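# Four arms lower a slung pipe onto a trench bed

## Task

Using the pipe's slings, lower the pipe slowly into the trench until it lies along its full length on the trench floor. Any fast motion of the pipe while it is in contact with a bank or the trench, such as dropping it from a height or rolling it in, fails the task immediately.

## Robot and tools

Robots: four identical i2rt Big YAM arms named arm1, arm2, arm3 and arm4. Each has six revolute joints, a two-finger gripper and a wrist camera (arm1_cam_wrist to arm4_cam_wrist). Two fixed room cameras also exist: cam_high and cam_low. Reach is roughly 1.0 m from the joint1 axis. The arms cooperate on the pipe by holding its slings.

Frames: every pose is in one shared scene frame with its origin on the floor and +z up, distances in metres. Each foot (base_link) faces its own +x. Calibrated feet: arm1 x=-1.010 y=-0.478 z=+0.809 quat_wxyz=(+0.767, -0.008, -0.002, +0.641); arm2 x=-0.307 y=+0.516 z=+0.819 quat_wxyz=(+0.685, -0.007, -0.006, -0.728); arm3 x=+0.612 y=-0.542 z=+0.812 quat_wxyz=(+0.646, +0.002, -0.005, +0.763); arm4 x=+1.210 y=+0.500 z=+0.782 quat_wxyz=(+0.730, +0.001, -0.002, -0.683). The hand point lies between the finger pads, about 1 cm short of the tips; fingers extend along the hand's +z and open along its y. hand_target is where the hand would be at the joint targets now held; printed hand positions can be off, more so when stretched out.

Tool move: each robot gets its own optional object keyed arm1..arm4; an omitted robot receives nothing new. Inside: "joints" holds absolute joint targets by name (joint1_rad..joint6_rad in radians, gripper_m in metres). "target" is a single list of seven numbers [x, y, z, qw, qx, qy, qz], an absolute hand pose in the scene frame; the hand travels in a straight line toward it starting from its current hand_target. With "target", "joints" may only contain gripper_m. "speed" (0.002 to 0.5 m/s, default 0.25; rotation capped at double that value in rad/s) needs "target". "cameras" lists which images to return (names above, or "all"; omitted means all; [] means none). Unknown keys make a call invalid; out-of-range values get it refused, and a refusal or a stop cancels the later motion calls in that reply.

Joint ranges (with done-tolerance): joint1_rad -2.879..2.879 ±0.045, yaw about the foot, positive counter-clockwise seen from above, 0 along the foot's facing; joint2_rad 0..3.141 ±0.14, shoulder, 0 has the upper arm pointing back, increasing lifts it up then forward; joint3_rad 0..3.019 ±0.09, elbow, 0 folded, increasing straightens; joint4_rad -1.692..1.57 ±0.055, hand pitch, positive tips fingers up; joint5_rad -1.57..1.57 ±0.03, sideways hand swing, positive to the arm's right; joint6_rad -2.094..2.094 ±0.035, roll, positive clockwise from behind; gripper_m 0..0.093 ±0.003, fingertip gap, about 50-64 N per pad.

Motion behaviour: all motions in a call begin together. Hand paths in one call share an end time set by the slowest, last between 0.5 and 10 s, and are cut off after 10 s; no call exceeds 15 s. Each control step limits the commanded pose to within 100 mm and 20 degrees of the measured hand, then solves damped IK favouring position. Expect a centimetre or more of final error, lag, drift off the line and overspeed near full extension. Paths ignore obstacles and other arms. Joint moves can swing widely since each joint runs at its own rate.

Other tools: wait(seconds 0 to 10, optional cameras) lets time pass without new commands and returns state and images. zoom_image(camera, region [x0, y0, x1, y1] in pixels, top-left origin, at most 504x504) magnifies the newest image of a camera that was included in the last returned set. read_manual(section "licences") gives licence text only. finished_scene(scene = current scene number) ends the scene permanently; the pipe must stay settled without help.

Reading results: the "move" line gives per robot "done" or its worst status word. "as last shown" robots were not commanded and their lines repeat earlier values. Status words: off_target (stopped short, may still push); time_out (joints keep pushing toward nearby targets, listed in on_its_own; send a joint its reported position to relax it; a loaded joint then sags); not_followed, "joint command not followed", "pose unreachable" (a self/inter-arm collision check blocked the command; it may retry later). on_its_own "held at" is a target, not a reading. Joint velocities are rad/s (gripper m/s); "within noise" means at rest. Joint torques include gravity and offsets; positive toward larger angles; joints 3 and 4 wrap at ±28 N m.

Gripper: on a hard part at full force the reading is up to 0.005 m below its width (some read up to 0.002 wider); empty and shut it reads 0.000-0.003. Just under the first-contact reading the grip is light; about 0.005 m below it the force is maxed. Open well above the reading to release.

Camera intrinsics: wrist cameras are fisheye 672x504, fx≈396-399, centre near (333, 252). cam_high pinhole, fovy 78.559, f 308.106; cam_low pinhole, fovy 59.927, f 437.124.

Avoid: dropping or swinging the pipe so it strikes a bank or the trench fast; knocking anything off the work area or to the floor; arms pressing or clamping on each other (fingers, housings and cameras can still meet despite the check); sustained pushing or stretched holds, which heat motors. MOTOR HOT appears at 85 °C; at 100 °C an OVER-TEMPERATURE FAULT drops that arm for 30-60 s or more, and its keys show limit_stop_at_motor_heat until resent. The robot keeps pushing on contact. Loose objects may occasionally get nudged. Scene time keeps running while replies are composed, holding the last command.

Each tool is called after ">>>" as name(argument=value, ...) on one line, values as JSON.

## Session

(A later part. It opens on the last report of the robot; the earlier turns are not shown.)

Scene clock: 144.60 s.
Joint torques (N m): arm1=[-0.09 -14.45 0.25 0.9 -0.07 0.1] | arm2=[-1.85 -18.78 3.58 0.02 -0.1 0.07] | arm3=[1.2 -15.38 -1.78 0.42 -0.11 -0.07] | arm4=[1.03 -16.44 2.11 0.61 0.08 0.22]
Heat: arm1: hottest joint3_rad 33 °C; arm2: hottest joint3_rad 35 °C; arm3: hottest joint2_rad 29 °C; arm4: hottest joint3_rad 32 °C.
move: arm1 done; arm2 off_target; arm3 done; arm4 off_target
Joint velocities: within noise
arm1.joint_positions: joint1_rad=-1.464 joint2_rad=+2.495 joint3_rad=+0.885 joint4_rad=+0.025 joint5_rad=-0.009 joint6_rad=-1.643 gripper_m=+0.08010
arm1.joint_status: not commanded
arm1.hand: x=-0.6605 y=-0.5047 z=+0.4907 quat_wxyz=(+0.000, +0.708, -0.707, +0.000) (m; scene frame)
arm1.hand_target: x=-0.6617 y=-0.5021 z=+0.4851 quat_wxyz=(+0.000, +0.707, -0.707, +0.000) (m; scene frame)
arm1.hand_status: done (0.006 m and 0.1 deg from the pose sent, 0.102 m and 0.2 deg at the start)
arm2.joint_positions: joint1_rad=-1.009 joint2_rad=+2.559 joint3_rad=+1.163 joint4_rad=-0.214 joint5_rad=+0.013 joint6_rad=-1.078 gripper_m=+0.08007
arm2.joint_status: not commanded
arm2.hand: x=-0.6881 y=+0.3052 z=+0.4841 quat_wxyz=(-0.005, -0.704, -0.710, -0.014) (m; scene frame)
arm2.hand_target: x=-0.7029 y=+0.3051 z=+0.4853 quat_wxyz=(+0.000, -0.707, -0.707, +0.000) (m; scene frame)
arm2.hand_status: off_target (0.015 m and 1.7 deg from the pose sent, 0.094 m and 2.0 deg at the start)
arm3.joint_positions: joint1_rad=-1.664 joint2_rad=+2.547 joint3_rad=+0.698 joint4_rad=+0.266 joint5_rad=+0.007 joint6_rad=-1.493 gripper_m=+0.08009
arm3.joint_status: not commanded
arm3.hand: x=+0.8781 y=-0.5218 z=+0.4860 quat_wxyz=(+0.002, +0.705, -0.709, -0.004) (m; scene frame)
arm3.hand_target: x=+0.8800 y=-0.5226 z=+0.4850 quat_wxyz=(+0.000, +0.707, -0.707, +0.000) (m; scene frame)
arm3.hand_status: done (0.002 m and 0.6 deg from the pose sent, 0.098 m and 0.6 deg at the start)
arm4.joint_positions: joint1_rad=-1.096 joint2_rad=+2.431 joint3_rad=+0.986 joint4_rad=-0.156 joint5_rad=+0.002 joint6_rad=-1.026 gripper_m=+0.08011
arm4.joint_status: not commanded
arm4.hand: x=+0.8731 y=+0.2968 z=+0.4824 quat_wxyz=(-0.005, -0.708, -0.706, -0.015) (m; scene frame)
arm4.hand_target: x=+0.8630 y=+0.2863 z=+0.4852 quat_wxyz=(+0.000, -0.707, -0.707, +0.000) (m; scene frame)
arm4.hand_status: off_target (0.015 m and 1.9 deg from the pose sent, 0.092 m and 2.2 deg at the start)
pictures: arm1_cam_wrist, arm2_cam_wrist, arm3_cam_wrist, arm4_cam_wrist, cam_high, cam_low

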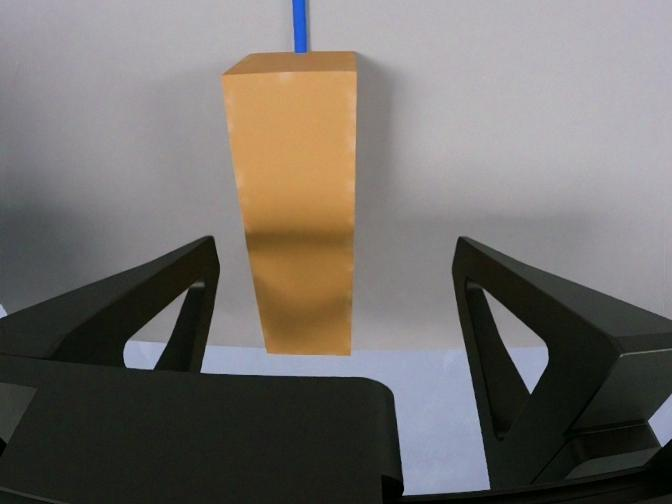

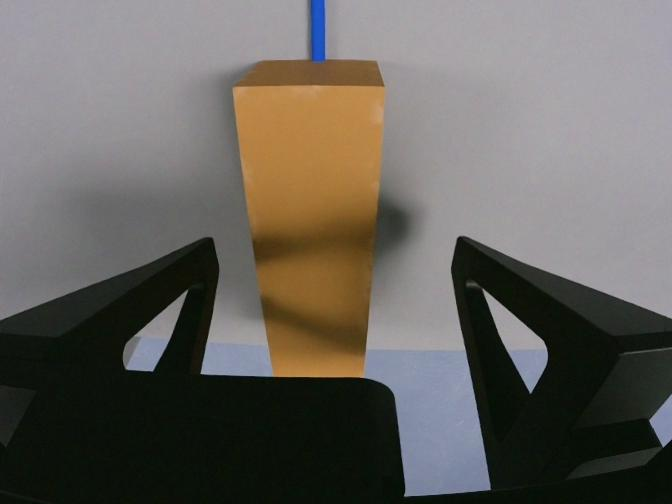

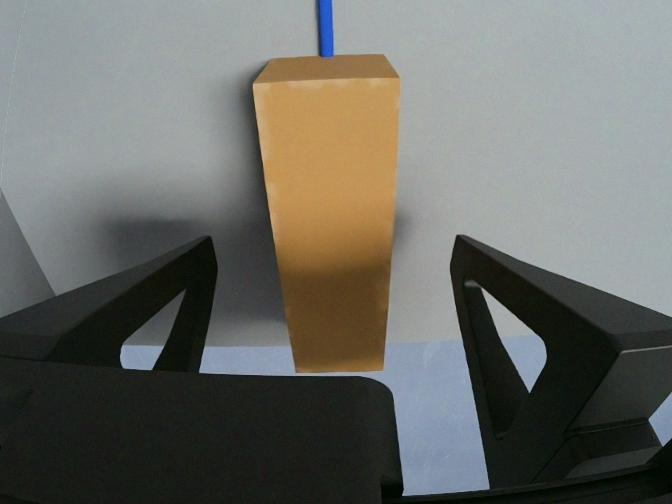

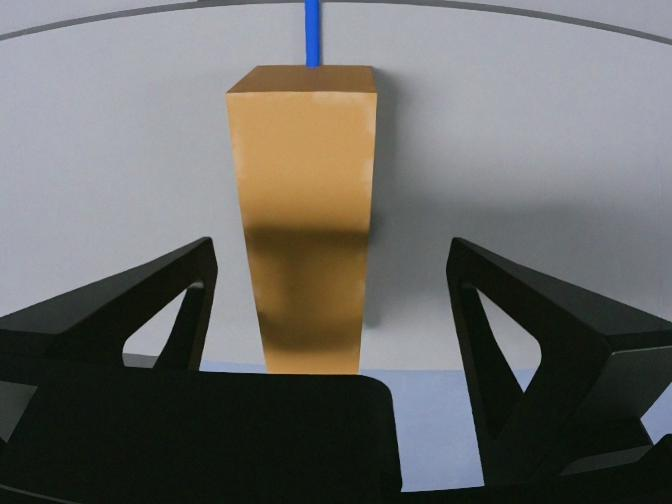

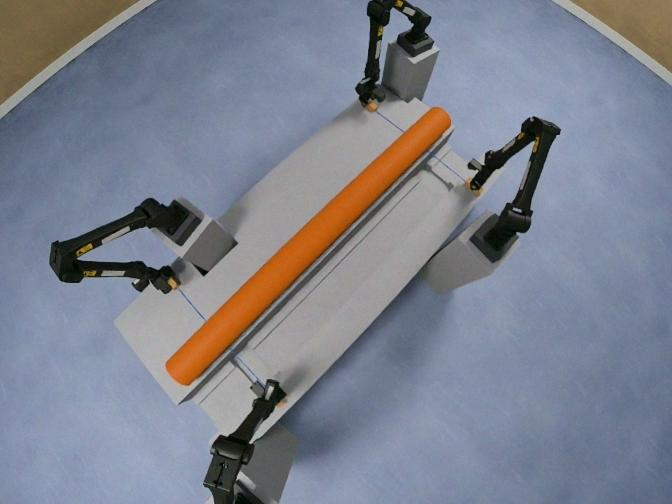

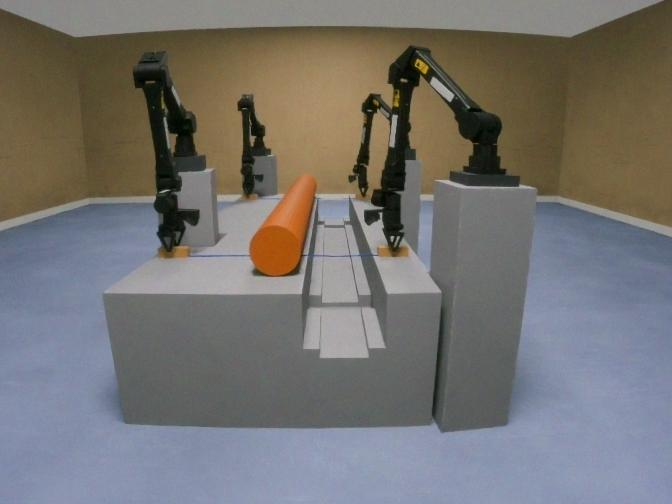

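>>> move(arm1={"target": [-0.6727, -0.502, 0.470, 0, 0.7071, -0.7071, 0], "speed": 0.08}, arm2={"target": [-0.6964, 0.305, 0.476, 0, 0.7071, 0.7071, 0], "speed": 0.08}, arm3={"target": [0.880, -0.5226, 0.475, 0, 0.7071, -0.7071, 0], "speed": 0.08}, arm4={"target": [0.8706, 0.2863, 0.477, 0, 0.7071, 0.7071, 0], "speed": 0.08})

>>> move(arm1={"joints": {"gripper_m": 0.022}}, arm2={"joints": {"gripper_m": 0.022}}, arm3={"joints": {"gripper_m": 0.022}}, arm4={"joints": {"gripper_m": 0.022}})

Scene clock: 154.63 s.
Joint torques (N m): arm1=[1.14 -13.63 -0.17 1.07 -0.05 0.06] | arm2=[-1.26 -17.61 3.28 0.05 -0.12 0.13] | arm3=[1.08 -14.51 -1.76 0.43 -0.1 -0.07] | arm4=[1.03 -15.33 1.54 0.65 0.08 0.31]
Heat: arm1: hottest joint3_rad 32 °C; arm2: hottest joint3_rad 34 °C; arm3: hottest joint2_rad 30 °C; arm4: hottest joint3_rad 31 °C.
move: arm1 off_target; arm2 done; arm3 done; arm4 done
Joint velocities: within noise
arm1.joint_positions: joint1_rad=-1.464 joint2_rad=+2.534 joint3_rad=+0.885 joint4_rad=+0.073 joint5_rad=-0.009 joint6_rad=-1.643 gripper_m=+0.08010
arm1.joint_status: not commanded
arm1.hand: x=-0.6661 y=-0.5044 z=+0.4782 quat_wxyz=(-0.003, +0.708, -0.707, +0.003) (m; scene frame)
arm1.hand_target: x=-0.6728 y=-0.5021 z=+0.4703 quat_wxyz=(+0.000, +0.707, -0.707, +0.000) (m; scene frame)
arm1.hand_status: off_target (0.011 m and 0.5 deg from the pose sent, 0.024 m and 0.1 deg at the start)
arm2.joint_positions: joint1_rad=-1.009 joint2_rad=+2.567 joint3_rad=+1.163 joint4_rad=-0.191 joint5_rad=+0.013 joint6_rad=-1.079 gripper_m=+0.08007
arm2.joint_status: not commanded
arm2.hand: x=-0.6896 y=+0.3043 z=+0.4804 quat_wxyz=(-0.003, -0.704, -0.710, -0.007) (m; scene frame)
arm2.hand_target: x=-0.6963 y=+0.3050 z=+0.4762 quat_wxyz=(+0.000, -0.707, -0.707, +0.000) (m; scene frame)
arm2.hand_status: done (0.008 m and 1.0 deg from the pose sent, 0.012 m and 1.7 deg at the start)
arm3.joint_positions: joint1_rad=-1.664 joint2_rad=+2.568 joint3_rad=+0.716 joint4_rad=+0.279 joint5_rad=+0.007 joint6_rad=-1.494 gripper_m=+0.08009
arm3.joint_status: not commanded
arm3.hand: x=+0.8828 y=-0.5215 z=+0.4792 quat_wxyz=(-0.002, +0.705, -0.709, +0.000) (m; scene frame)
arm3.hand_target: x=+0.8798 y=-0.5226 z=+0.4751 quat_wxyz=(+0.000, +0.707, -0.707, +0.000) (m; scene frame)
arm3.hand_status: done (0.005 m and 0.3 deg from the pose sent, 0.011 m and 0.6 deg at the start)
arm4.joint_positions: joint1_rad=-1.084 joint2_rad=+2.439 joint3_rad=+0.986 joint4_rad=-0.129 joint5_rad=+0.002 joint6_rad=-1.023 gripper_m=+0.08011
arm4.joint_status: not commanded
arm4.hand: x=+0.8727 y=+0.2915 z=+0.4792 quat_wxyz=(-0.003, -0.706, -0.709, -0.006) (m; scene frame)
arm4.hand_target: x=+0.8707 y=+0.2863 z=+0.4771 quat_wxyz=(+0.000, -0.707, -0.707, +0.000) (m; scene frame)
arm4.hand_status: done (0.006 m and 0.8 deg from the pose sent, 0.012 m and 1.9 deg at the start)
pictures: arm1_cam_wrist, arm2_cam_wrist, arm3_cam_wrist, arm4_cam_wrist, cam_high, cam_low

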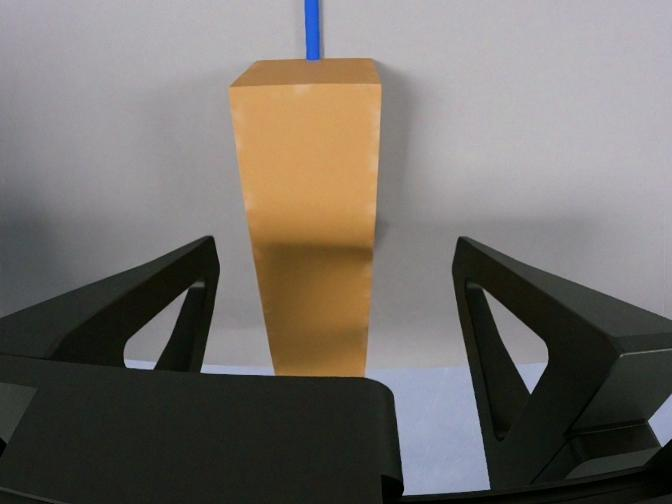

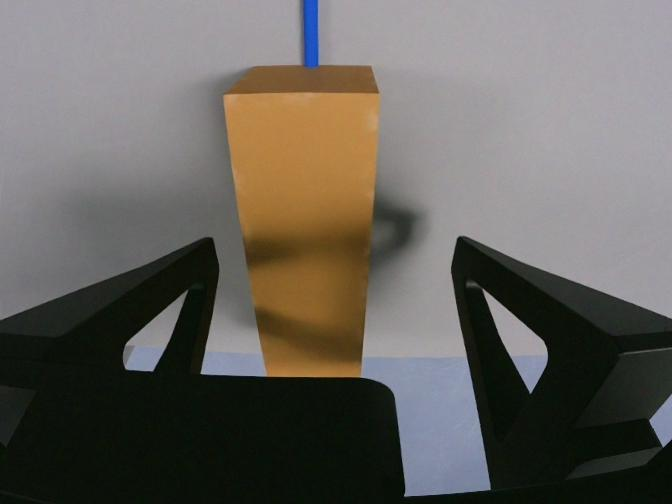

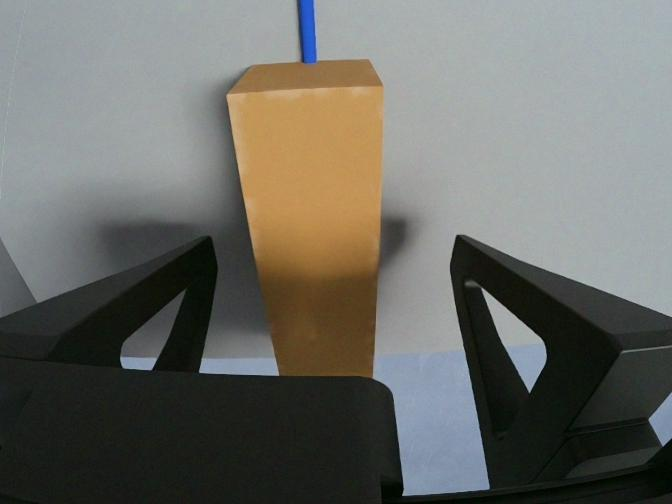

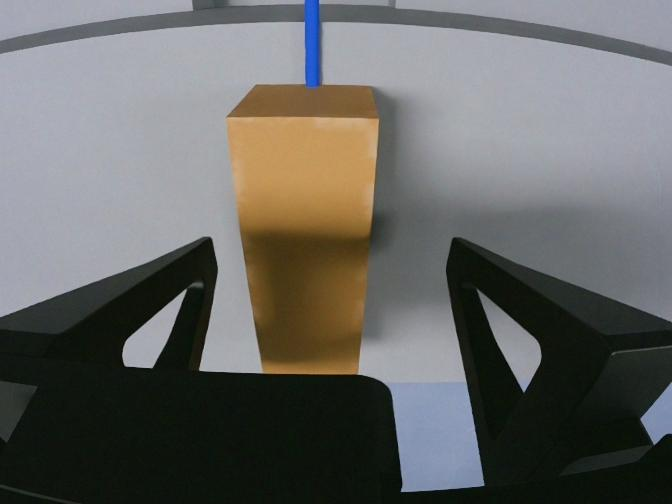

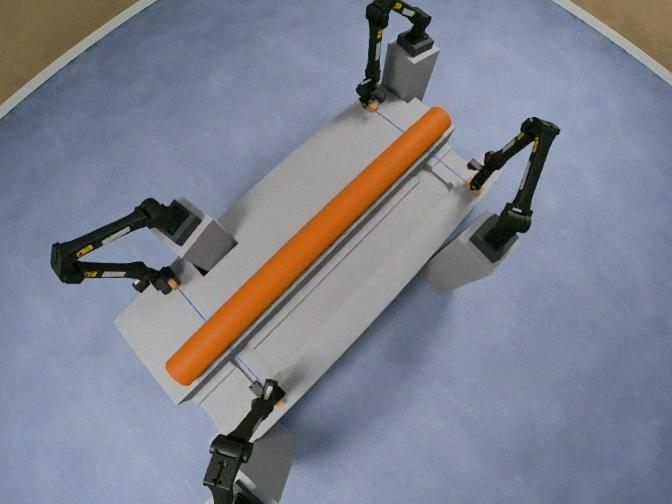

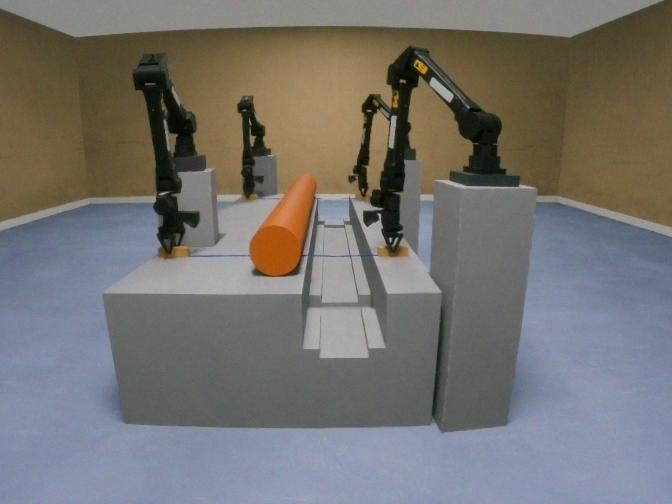

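Scene clock: 155.27 s.
Joint torques (N m): arm1=[0.79 -13.92 -0.24 0.95 -0.06 0.08] | arm2=[-1.2 -17.55 3.19 0.02 -0.11 0.13] | arm3=[1.03 -14.56 -1.73 0.4 -0.12 -0.05] | arm4=[0.91 -15.44 1.5 0.59 0.09 0.3]
Heat: arm1: hottest joint3_rad 32 °C; arm2: hottest joint3_rad 34 °C; arm3: hottest joint2_rad 30 °C; arm4: hottest joint3_rad 31 °C.
move: arm1 off_target; arm2 off_target; arm3 off_target; arm4 off_target
Joint velocities: within noise
arm1.joint_positions: joint1_rad=-1.464 joint2_rad=+2.534 joint3_rad=+0.885 joint4_rad=+0.073 joint5_rad=-0.009 joint6_rad=-1.643 gripper_m=+0.03340
arm1.joint_status: gripper_m off_target (ended at +0.03344, target +0.02200)
arm1.hand: x=-0.6660 y=-0.5044 z=+0.4782 quat_wxyz=(-0.003, +0.708, -0.707, +0.003) (m; scene frame)
arm1.hand_target: x=-0.6728 y=-0.5021 z=+0.4703 quat_wxyz=(+0.000, +0.707, -0.707, +0.000) (m; scene frame)
arm1.hand_status: not commanded
arm2.joint_positions: joint1_rad=-1.009 joint2_rad=+2.567 joint3_rad=+1.164 joint4_rad=-0.190 joint5_rad=+0.013 joint6_rad=-1.079 gripper_m=+0.03416
arm2.joint_status: gripper_m off_target (ended at +0.03419, target +0.02200)
arm2.hand: x=-0.6903 y=+0.3040 z=+0.4804 quat_wxyz=(-0.002, -0.704, -0.710, -0.006) (m; scene frame)
arm2.hand_target: x=-0.6964 y=+0.3050 z=+0.4762 quat_wxyz=(+0.000, -0.707, -0.707, +0.000) (m; scene frame)
arm2.hand_status: not commanded
arm3.joint_positions: joint1_rad=-1.664 joint2_rad=+2.568 joint3_rad=+0.716 joint4_rad=+0.280 joint5_rad=+0.007 joint6_rad=-1.495 gripper_m=+0.03435
arm3.joint_status: gripper_m off_target (ended at +0.03438, target +0.02200)
arm3.hand: x=+0.8829 y=-0.5215 z=+0.4792 quat_wxyz=(-0.002, +0.706, -0.708, +0.000) (m; scene frame)
arm3.hand_target: x=+0.8798 y=-0.5226 z=+0.4751 quat_wxyz=(+0.000, +0.707, -0.707, +0.000) (m; scene frame)
arm3.hand_status: not commanded
arm4.joint_positions: joint1_rad=-1.084 joint2_rad=+2.439 joint3_rad=+0.987 joint4_rad=-0.127 joint5_rad=+0.002 joint6_rad=-1.022 gripper_m=+0.03462
arm4.joint_status: gripper_m off_target (ended at +0.03465, target +0.02200)
arm4.hand: x=+0.8723 y=+0.2909 z=+0.4791 quat_wxyz=(-0.002, -0.706, -0.709, -0.005) (m; scene frame)
arm4.hand_target: x=+0.8706 y=+0.2862 z=+0.4771 quat_wxyz=(+0.000, -0.707, -0.707, +0.000) (m; scene frame)
arm4.hand_status: not commanded
pictures: arm1_cam_wrist, arm2_cam_wrist, arm3_cam_wrist, arm4_cam_wrist, cam_high, cam_low

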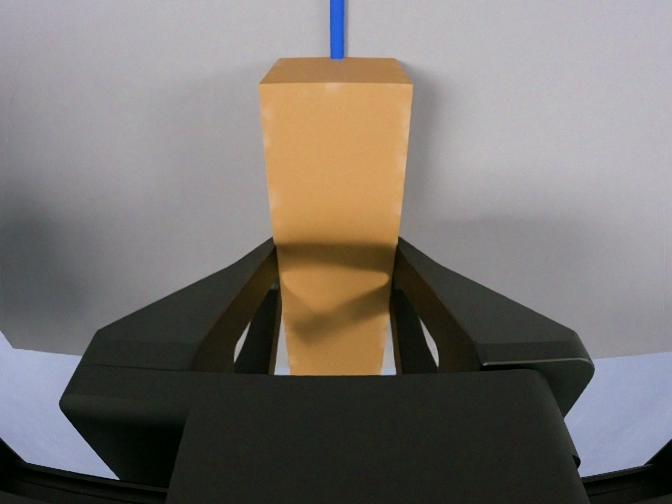

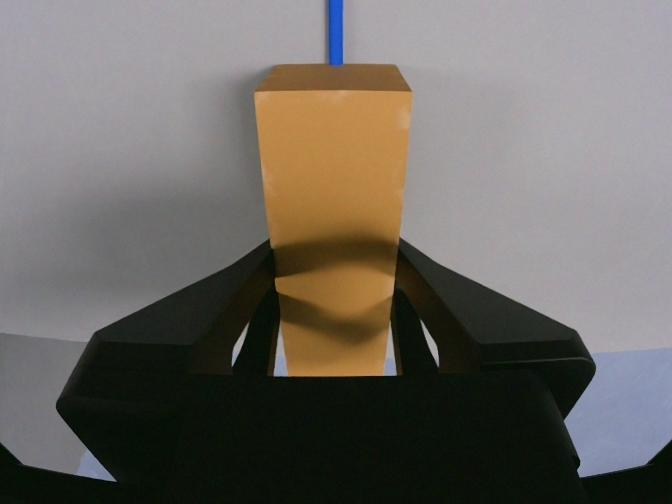

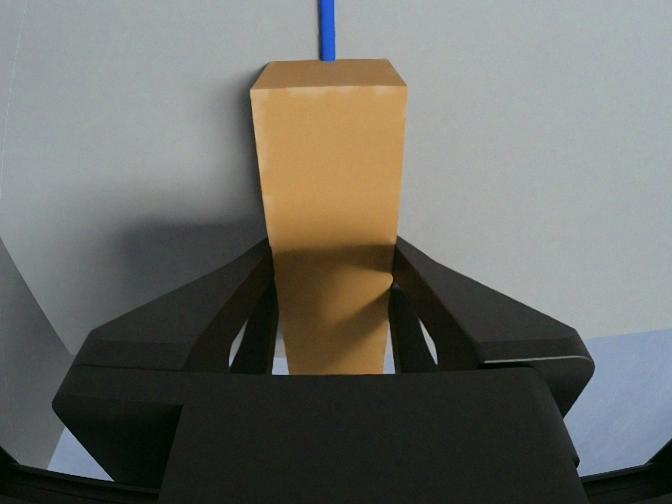

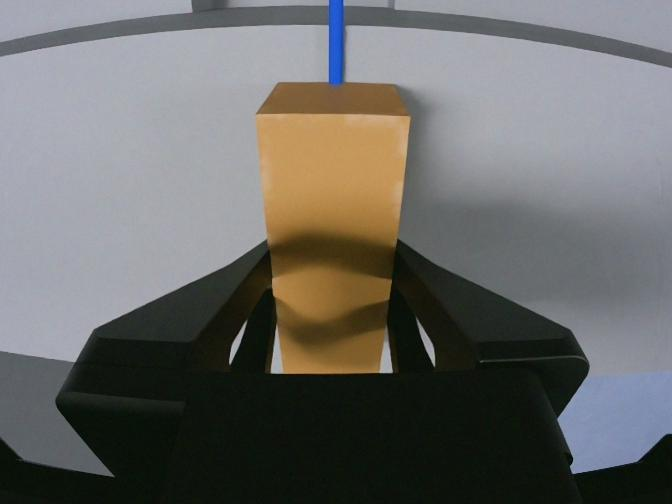

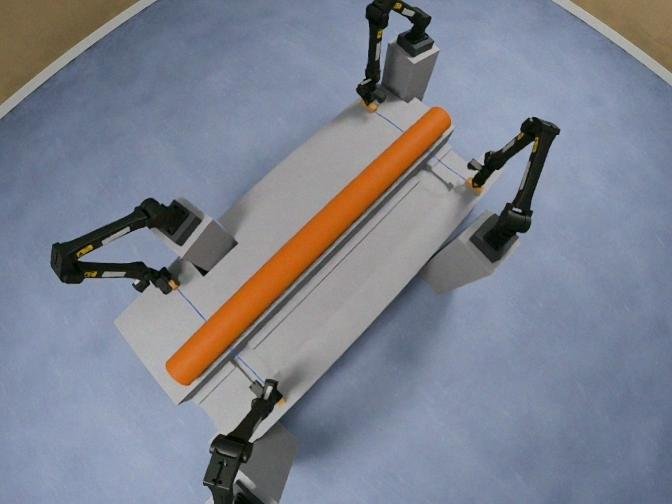

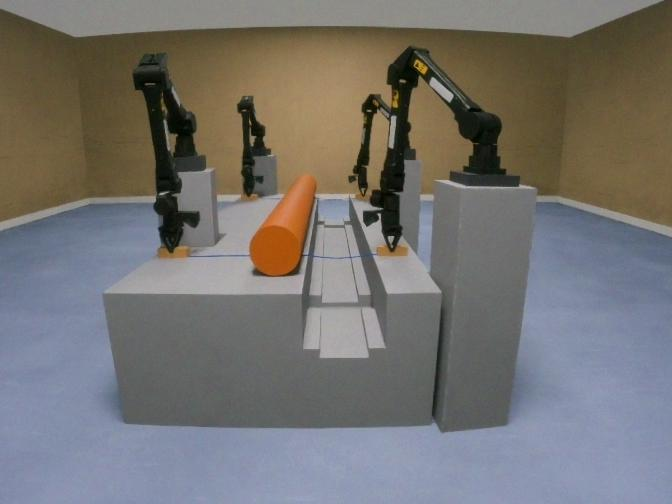

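>>> move(arm1={"target": [-0.678, -0.460, 0.62, 0, 0.7071, -0.7071, 0], "speed": 0.12}, arm2={"target": [-0.690, 0.260, 0.62, 0, 0.7071, 0.7071, 0], "speed": 0.12}, arm3={"target": [0.880, -0.475, 0.62, 0, 0.7071, -0.7071, 0], "speed": 0.12}, arm4={"target": [0.875, 0.245, 0.62, 0, 0.7071, 0.7071, 0], "speed": 0.12})

Scene clock: 173.93 s.
Joint torques (N m): arm1=[0.67 -14.45 1.33 0.08 -0.14 0.06] | arm2=[0.38 -18.9 4.15 -0.87 -0.15 0.21] | arm3=[1.73 -14.21 0.38 -0.29 -0.16 0.09] | arm4=[1.03 -16.62 3 -0.23 0.08 0.31]
Heat: arm1: hottest joint2_rad 31 °C; arm2: hottest joint2_rad 33 °C; arm3: hottest joint2_rad 30 °C; arm4: hottest joint3_rad 31 °C.
move: arm1 done; arm2 done; arm3 done; arm4 done
Joint velocities: within noise
arm1.joint_positions: joint1_rad=-1.343 joint2_rad=+2.086 joint3_rad=+0.692 joint4_rad=-0.181 joint5_rad=-0.009 joint6_rad=-1.524 gripper_m=+0.03341
arm1.joint_status: not commanded
arm1.hand: x=-0.6747 y=-0.4623 z=+0.6179 quat_wxyz=(-0.003, +0.708, -0.706, +0.003) (m; scene frame)
arm1.hand_target: x=-0.6780 y=-0.4601 z=+0.6200 quat_wxyz=(+0.000, +0.707, -0.707, +0.000) (m; scene frame)
arm1.hand_status: done (0.005 m and 0.5 deg from the pose sent, 0.149 m and 0.6 deg at the start)
arm2.joint_positions: joint1_rad=-0.932 joint2_rad=+2.231 joint3_rad=+1.076 joint4_rad=-0.419 joint5_rad=+0.013 joint6_rad=-0.989 gripper_m=+0.03416
arm2.joint_status: not commanded
arm2.hand: x=-0.6954 y=+0.2630 z=+0.6173 quat_wxyz=(+0.001, -0.709, -0.705, +0.004) (m; scene frame)
arm2.hand_target: x=-0.6901 y=+0.2600 z=+0.6200 quat_wxyz=(+0.000, -0.707, -0.707, +0.000) (m; scene frame)
arm2.hand_status: done (0.007 m and 0.5 deg from the pose sent, 0.146 m and 0.9 deg at the start)
arm3.joint_positions: joint1_rad=-1.495 joint2_rad=+2.062 joint3_rad=+0.535 joint4_rad=-0.045 joint5_rad=+0.007 joint6_rad=-1.331 gripper_m=+0.03435
arm3.joint_status: not commanded
arm3.hand: x=+0.8815 y=-0.4760 z=+0.6184 quat_wxyz=(-0.002, +0.708, -0.707, +0.000) (m; scene frame)
arm3.hand_target: x=+0.8800 y=-0.4750 z=+0.6200 quat_wxyz=(+0.000, +0.707, -0.707, +0.000) (m; scene frame)
arm3.hand_status: done (0.002 m and 0.3 deg from the pose sent, 0.148 m and 0.3 deg at the start)
arm4.joint_positions: joint1_rad=-0.993 joint2_rad=+2.082 joint3_rad=+0.928 joint4_rad=-0.417 joint5_rad=+0.003 joint6_rad=-0.933 gripper_m=+0.03462
arm4.joint_status: not commanded
arm4.hand: x=+0.8732 y=+0.2476 z=+0.6137 quat_wxyz=(-0.001, -0.705, -0.709, -0.001) (m; scene frame)
arm4.hand_target: x=+0.8750 y=+0.2449 z=+0.6199 quat_wxyz=(+0.000, -0.707, -0.707, +0.000) (m; scene frame)
arm4.hand_status: done (0.007 m and 0.4 deg from the pose sent, 0.148 m and 0.7 deg at the start)
pictures: arm1_cam_wrist, arm2_cam_wrist, arm3_cam_wrist, arm4_cam_wrist, cam_high, cam_low

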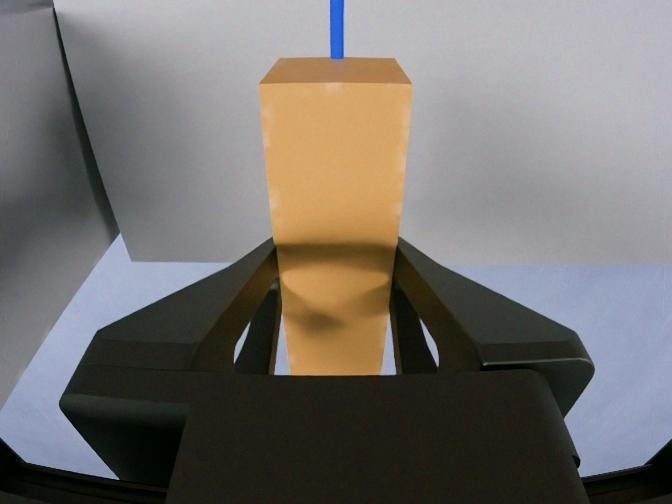

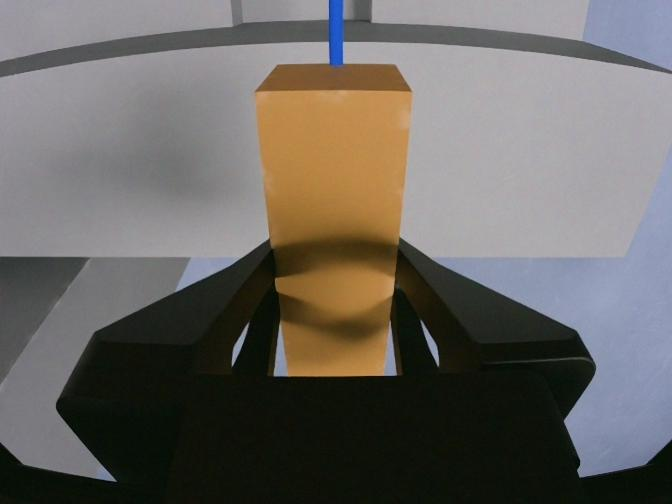

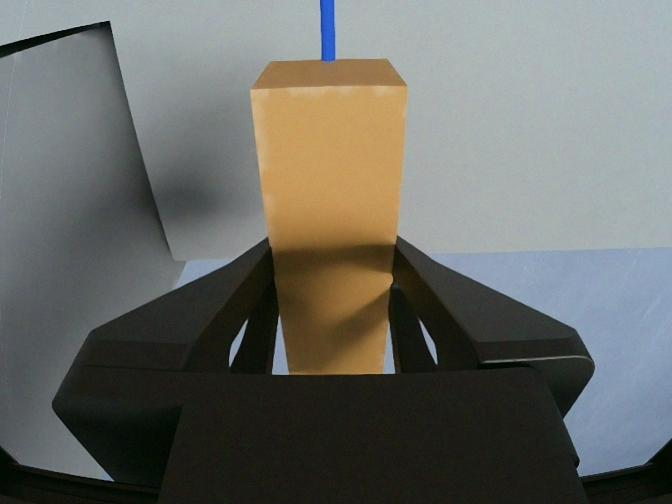

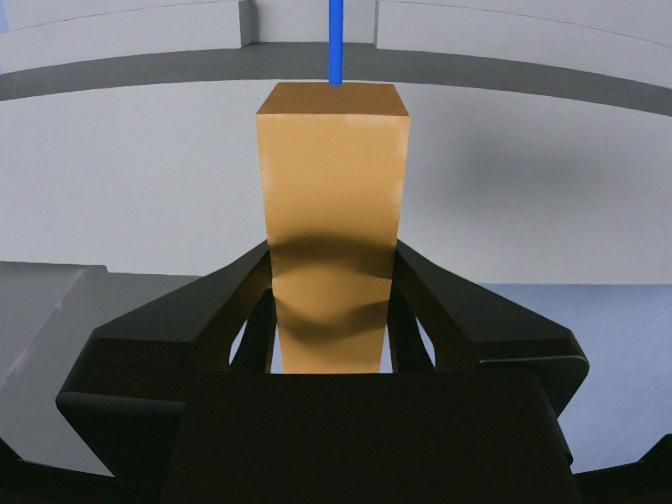

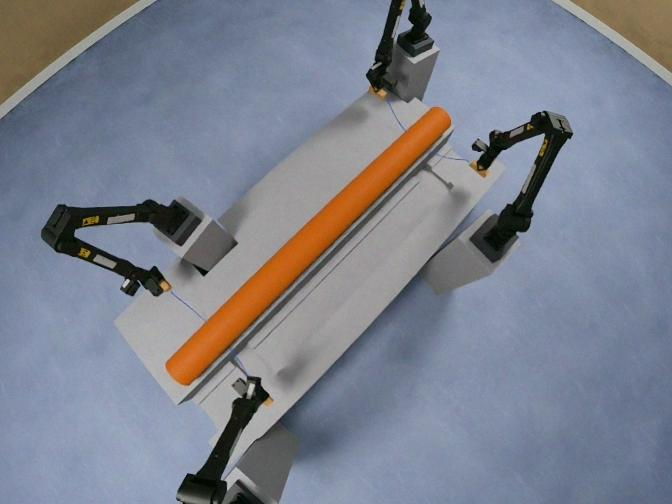

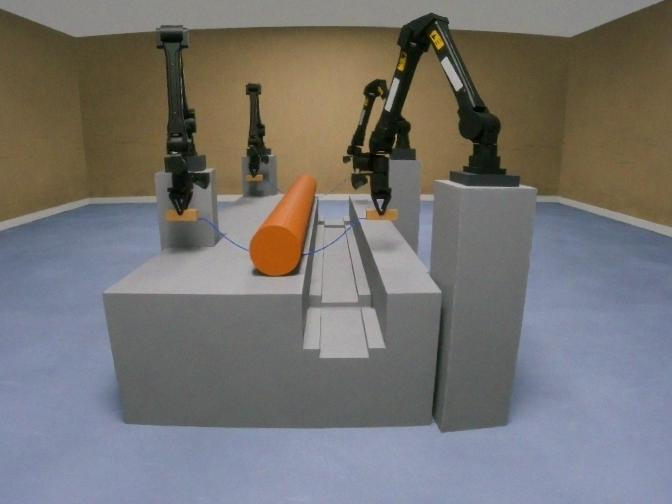

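>>> move(arm1={"target": [-0.680, -0.390, 0.69, 0, 0.7071, -0.7071, 0], "speed": 0.08}, arm2={"target": [-0.685, 0.190, 0.69, 0, 0.7071, 0.7071, 0], "speed": 0.08}, arm3={"target": [0.879, -0.405, 0.69, 0, 0.7071, -0.7071, 0], "speed": 0.08}, arm4={"target": [0.877, 0.175, 0.69, 0, 0.7071, 0.7071, 0], "speed": 0.08})

>>> zoom_image(camera="cam_low", region=[100, 90, 520, 370])

Scene clock: 180.70 s.
Joint torques (N m): arm1=[0.32 -13.68 3.84 0.1 -0.13 0.06] | arm2=[0.38 -19.84 8.94 -0.9 -0.19 0.19] | arm3=[1.55 -13.98 3.7 -0.4 -0.22 0.11] | arm4=[0.85 -17.85 7.35 -0.31 0.06 0.29]
Heat: arm1: hottest joint2_rad 31 °C; arm2: hottest joint2_rad 34 °C; arm3: hottest joint2_rad 30 °C; arm4: hottest joint3_rad 31 °C.
move: arm1 done; arm2 off_target; arm3 off_target; arm4 off_target
Joint velocities: within noise
arm1.joint_positions: joint1_rad=-1.137 joint2_rad=+1.871 joint3_rad=+0.682 joint4_rad=-0.401 joint5_rad=-0.011 joint6_rad=-1.320 gripper_m=+0.03341
arm1.joint_status: not commanded
arm1.hand: x=-0.6839 y=-0.3931 z=+0.6843 quat_wxyz=(+0.004, +0.709, -0.705, -0.002) (m; scene frame)
arm1.hand_target: x=-0.6800 y=-0.3900 z=+0.6899 quat_wxyz=(+0.000, +0.707, -0.707, +0.000) (m; scene frame)
arm1.hand_status: done (0.008 m and 0.6 deg from the pose sent, 0.102 m and 0.5 deg at the start)
arm2.joint_positions: joint1_rad=-0.807 joint2_rad=+2.130 joint3_rad=+1.137 joint4_rad=-0.629 joint5_rad=+0.012 joint6_rad=-0.865 gripper_m=+0.03416
arm2.joint_status: not commanded
arm2.hand: x=-0.6724 y=+0.2081 z=+0.6752 quat_wxyz=(-0.001, -0.708, -0.706, -0.020) (m; scene frame)
arm2.hand_target: x=-0.6845 y=+0.1904 z=+0.6902 quat_wxyz=(+0.000, -0.707, -0.707, +0.000) (m; scene frame)
arm2.hand_status: off_target (0.027 m and 2.2 deg from the pose sent, 0.104 m and 0.5 deg at the start)
arm3.joint_positions: joint1_rad=-1.263 joint2_rad=+1.820 joint3_rad=+0.552 joint4_rad=-0.331 joint5_rad=+0.007 joint6_rad=-1.101 gripper_m=+0.03435
arm3.joint_status: not commanded
arm3.hand: x=+0.8697 y=-0.4115 z=+0.6844 quat_wxyz=(+0.010, +0.708, -0.706, -0.003) (m; scene frame)
arm3.hand_target: x=+0.8790 y=-0.4049 z=+0.6900 quat_wxyz=(+0.000, +0.707, -0.707, +0.000) (m; scene frame)
arm3.hand_status: off_target (0.013 m and 1.2 deg from the pose sent, 0.101 m and 0.3 deg at the start)
arm4.joint_positions: joint1_rad=-0.869 joint2_rad=+1.985 joint3_rad=+1.017 joint4_rad=-0.652 joint5_rad=+0.003 joint6_rad=-0.809 gripper_m=+0.03462
arm4.joint_status: not commanded
arm4.hand: x=+0.8926 y=+0.1940 z=+0.6710 quat_wxyz=(-0.001, -0.704, -0.709, -0.025) (m; scene frame)
arm4.hand_target: x=+0.8775 y=+0.1753 z=+0.6904 quat_wxyz=(+0.000, -0.707, -0.707, +0.000) (m; scene frame)
arm4.hand_status: off_target (0.031 m and 2.9 deg from the pose sent, 0.106 m and 0.3 deg at the start)
pictures: arm1_cam_wrist, arm2_cam_wrist, arm3_cam_wrist, arm4_cam_wrist, cam_high, cam_low

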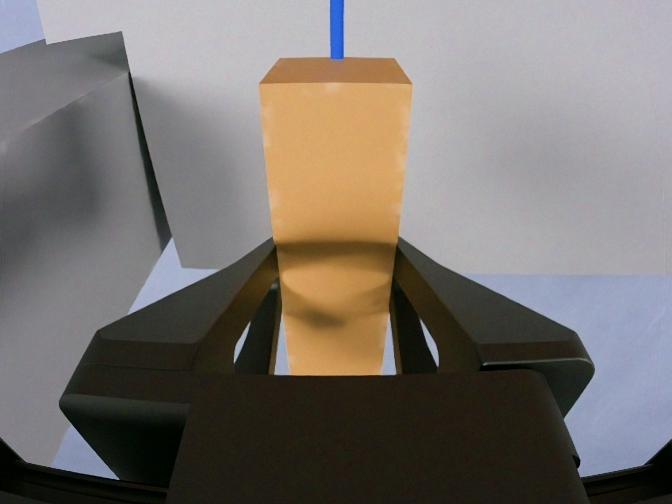

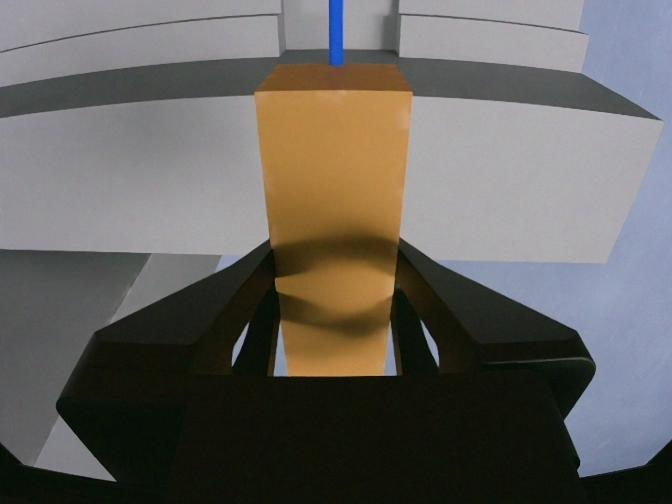

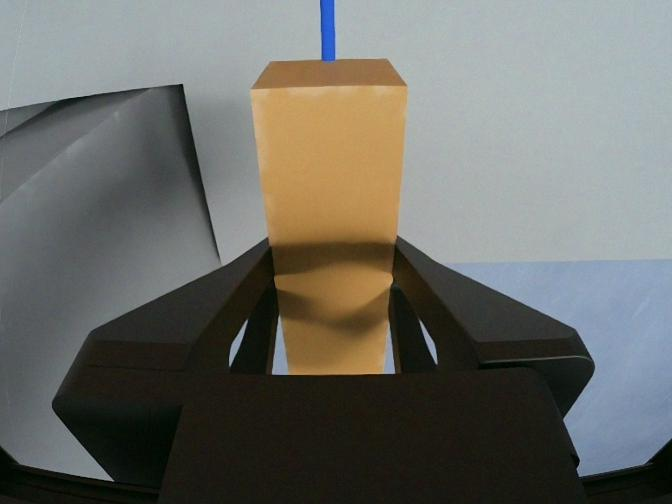

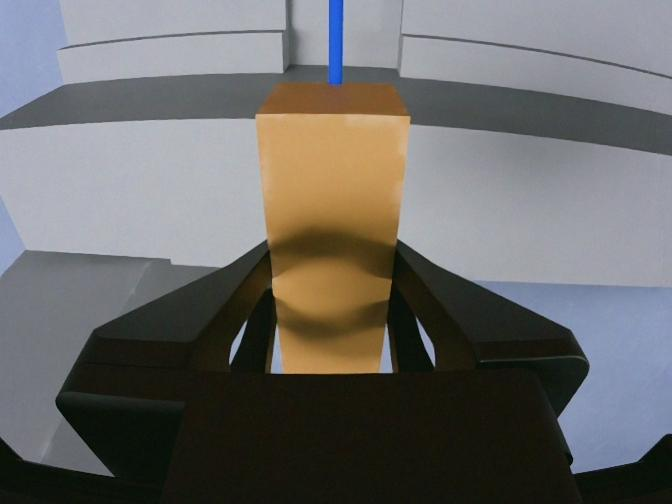

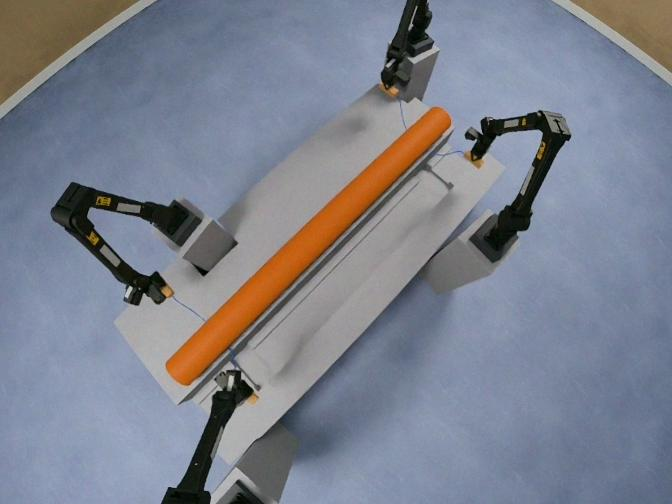

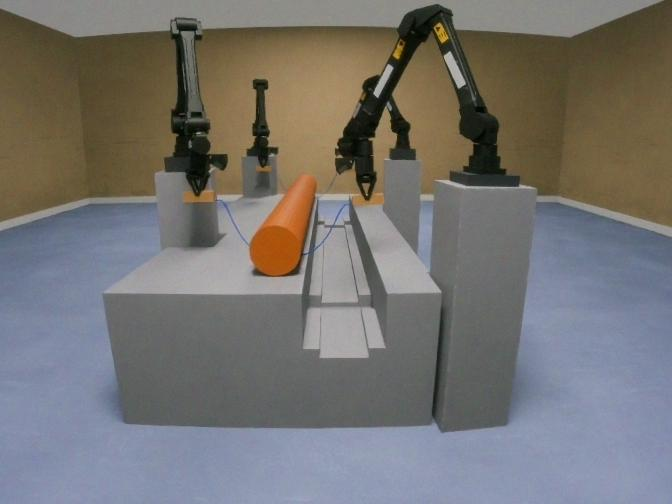

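Scaled by 1.200.

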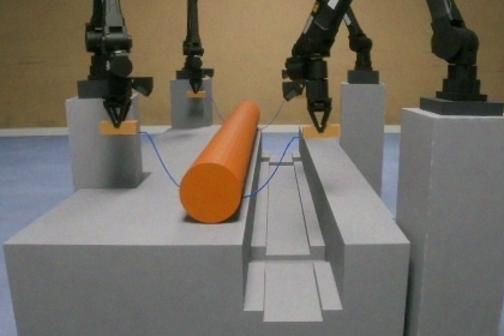

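>>> move(arm1={"target": [-0.680, -0.390, 0.745, 0, 0.7071, -0.7071, 0], "speed": 0.05}, arm2={"target": [-0.690, 0.180, 0.75, 0, 0.7071, 0.7071, 0], "speed": 0.05}, arm3={"target": [0.882, -0.400, 0.745, 0, 0.7071, -0.7071, 0], "speed": 0.05}, arm4={"target": [0.870, 0.165, 0.755, 0, 0.7071, 0.7071, 0], "speed": 0.05})

>>> zoom_image(camera="cam_low", region=[100, 90, 520, 370])

Scene clock: 186.03 s.
Joint torques (N m): arm1=[-1.79 -16.26 5.53 -0.91 0.46 -0.06] | arm2=[-0.38 -21.95 10.28 -1.55 0.01 0.16] | arm3=[0.38 -16.09 5.15 -1.26 0.17 0] | arm4=[-0.03 -21.07 8.49 -1.17 0.14 0.23]
Heat: arm1: hottest joint2_rad 31 °C; arm2: hottest joint2_rad 33 °C; arm3: hottest joint2_rad 30 °C; arm4: hottest joint3_rad 31 °C.
move: arm1 off_target; arm2 off_target; arm3 off_target; arm4 off_target
Joint velocities: within noise
arm1.joint_positions: joint1_rad=-1.117 joint2_rad=+1.745 joint3_rad=+0.682 joint4_rad=-0.551 joint5_rad=-0.025 joint6_rad=-1.308 gripper_m=+0.03341
arm1.joint_status: not commanded
arm1.hand: x=-0.6933 y=-0.3857 z=+0.7247 quat_wxyz=(+0.011, +0.712, -0.702, -0.014) (m; scene frame)
arm1.hand_target: x=-0.6804 y=-0.3899 z=+0.7439 quat_wxyz=(+0.000, +0.707, -0.707, +0.000) (m; scene frame)
arm1.hand_status: off_target (0.025 m and 2.1 deg from the pose sent, 0.061 m and 0.6 deg at the start)
arm2.joint_positions: joint1_rad=-0.788 joint2_rad=+2.051 joint3_rad=+1.171 joint4_rad=-0.756 joint5_rad=+0.008 joint6_rad=-0.851 gripper_m=+0.03416
arm2.joint_status: not commanded
arm2.hand: x=-0.6720 y=+0.1960 z=+0.7208 quat_wxyz=(-0.004, -0.706, -0.708, -0.026) (m; scene frame)
arm2.hand_target: x=-0.6893 y=+0.1807 z=+0.7500 quat_wxyz=(+0.000, -0.707, -0.707, +0.000) (m; scene frame)
arm2.hand_status: off_target (0.038 m and 3.0 deg from the pose sent, 0.082 m and 2.2 deg at the start)
arm3.joint_positions: joint1_rad=-1.236 joint2_rad=+1.674 joint3_rad=+0.572 joint4_rad=-0.514 joint5_rad=-0.002 joint6_rad=-1.081 gripper_m=+0.03435
arm3.joint_status: not commanded
arm3.hand: x=+0.8667 y=-0.4027 z=+0.7278 quat_wxyz=(+0.017, +0.711, -0.703, -0.010) (m; scene frame)
arm3.hand_target: x=+0.8817 y=-0.4001 z=+0.7441 quat_wxyz=(+0.000, +0.707, -0.707, +0.000) (m; scene frame)
arm3.hand_status: off_target (0.023 m and 2.3 deg from the pose sent, 0.063 m and 1.2 deg at the start)
arm4.joint_positions: joint1_rad=-0.850 joint2_rad=+1.913 joint3_rad=+1.072 joint4_rad=-0.798 joint5_rad=+0.002 joint6_rad=-0.797 gripper_m=+0.03462
arm4.joint_status: not commanded
arm4.hand: x=+0.8909 y=+0.1808 z=+0.7161 quat_wxyz=(-0.002, -0.702, -0.711, -0.034) (m; scene frame)
arm4.hand_target: x=+0.8711 y=+0.1659 z=+0.7543 quat_wxyz=(+0.000, -0.707, -0.707, +0.000) (m; scene frame)
arm4.hand_status: off_target (0.047 m and 4.0 deg from the pose sent, 0.092 m and 3.0 deg at the start)
pictures: arm1_cam_wrist, arm2_cam_wrist, arm3_cam_wrist, arm4_cam_wrist, cam_high, cam_low

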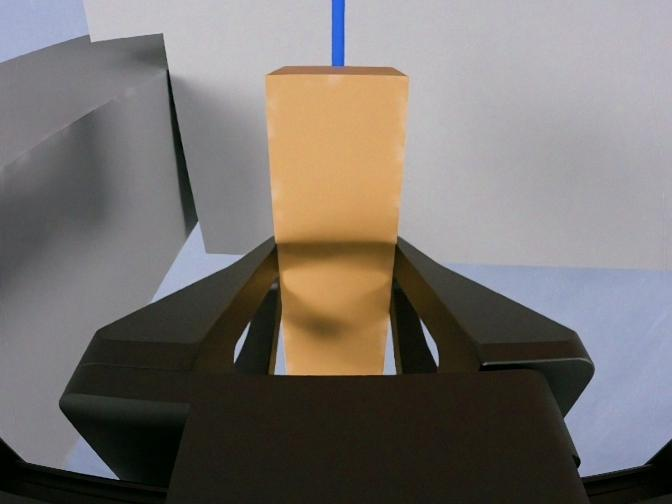

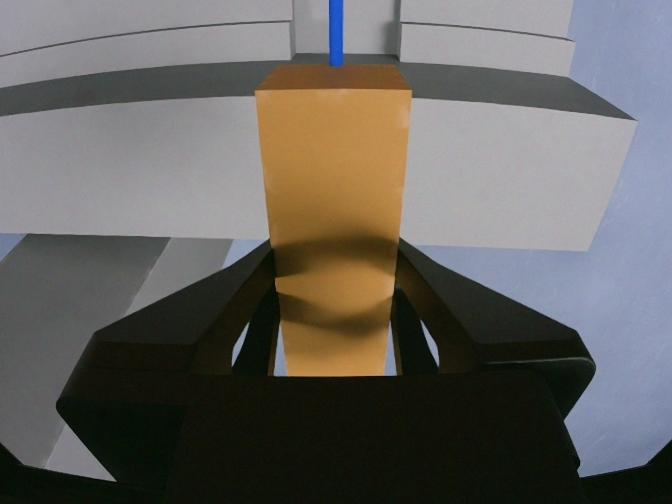

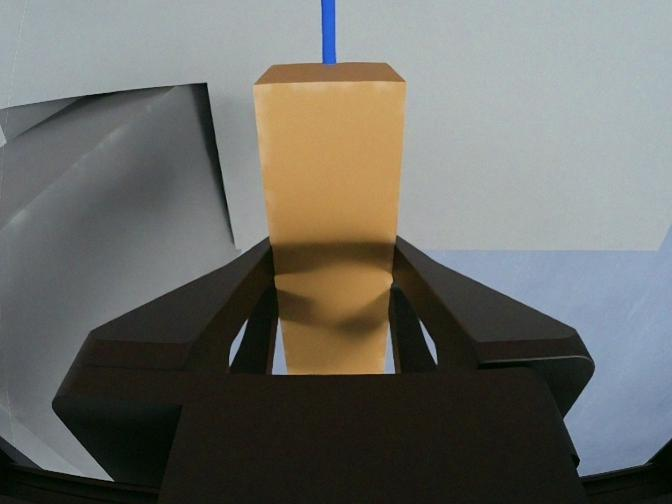

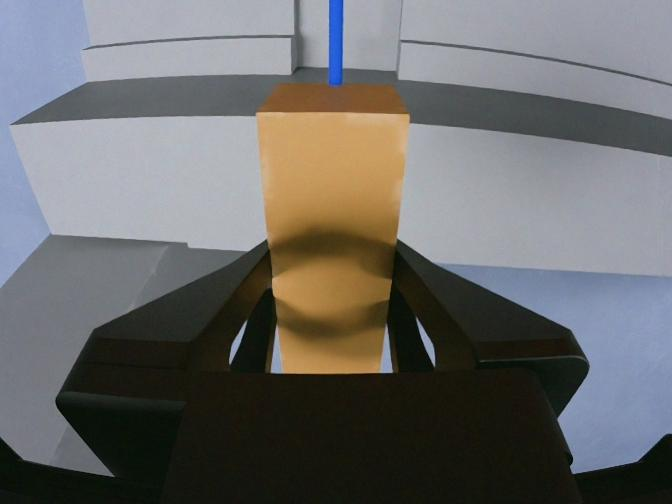

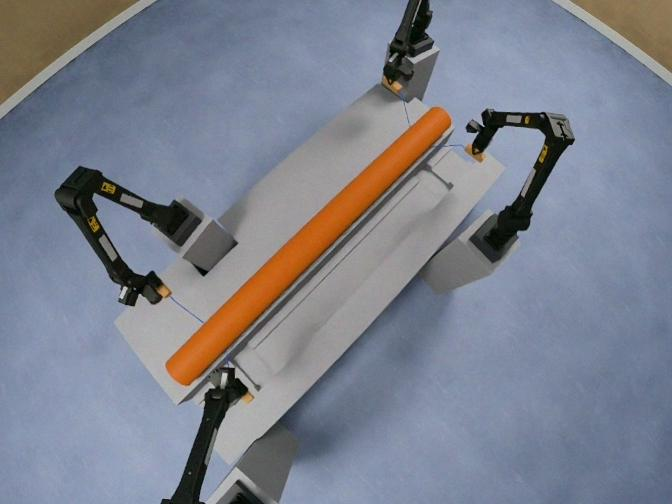

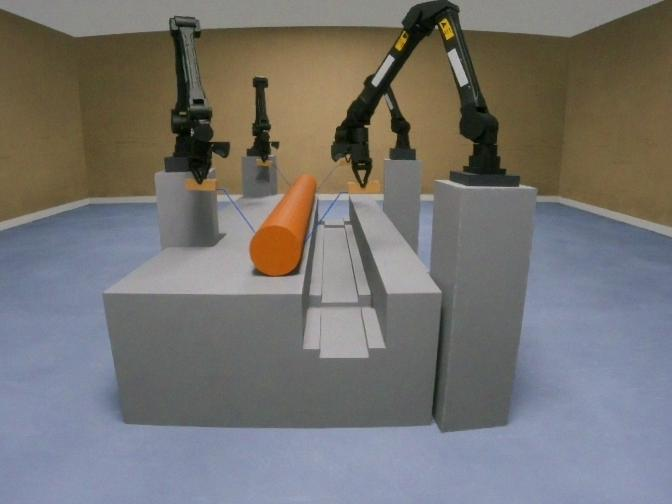

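Scaled by 1.200.

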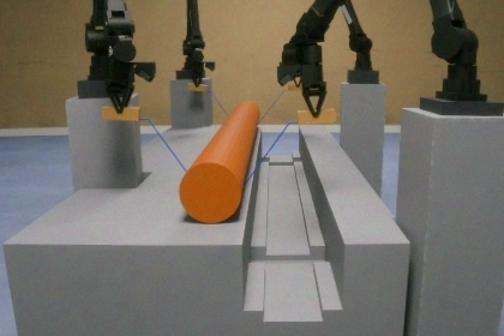

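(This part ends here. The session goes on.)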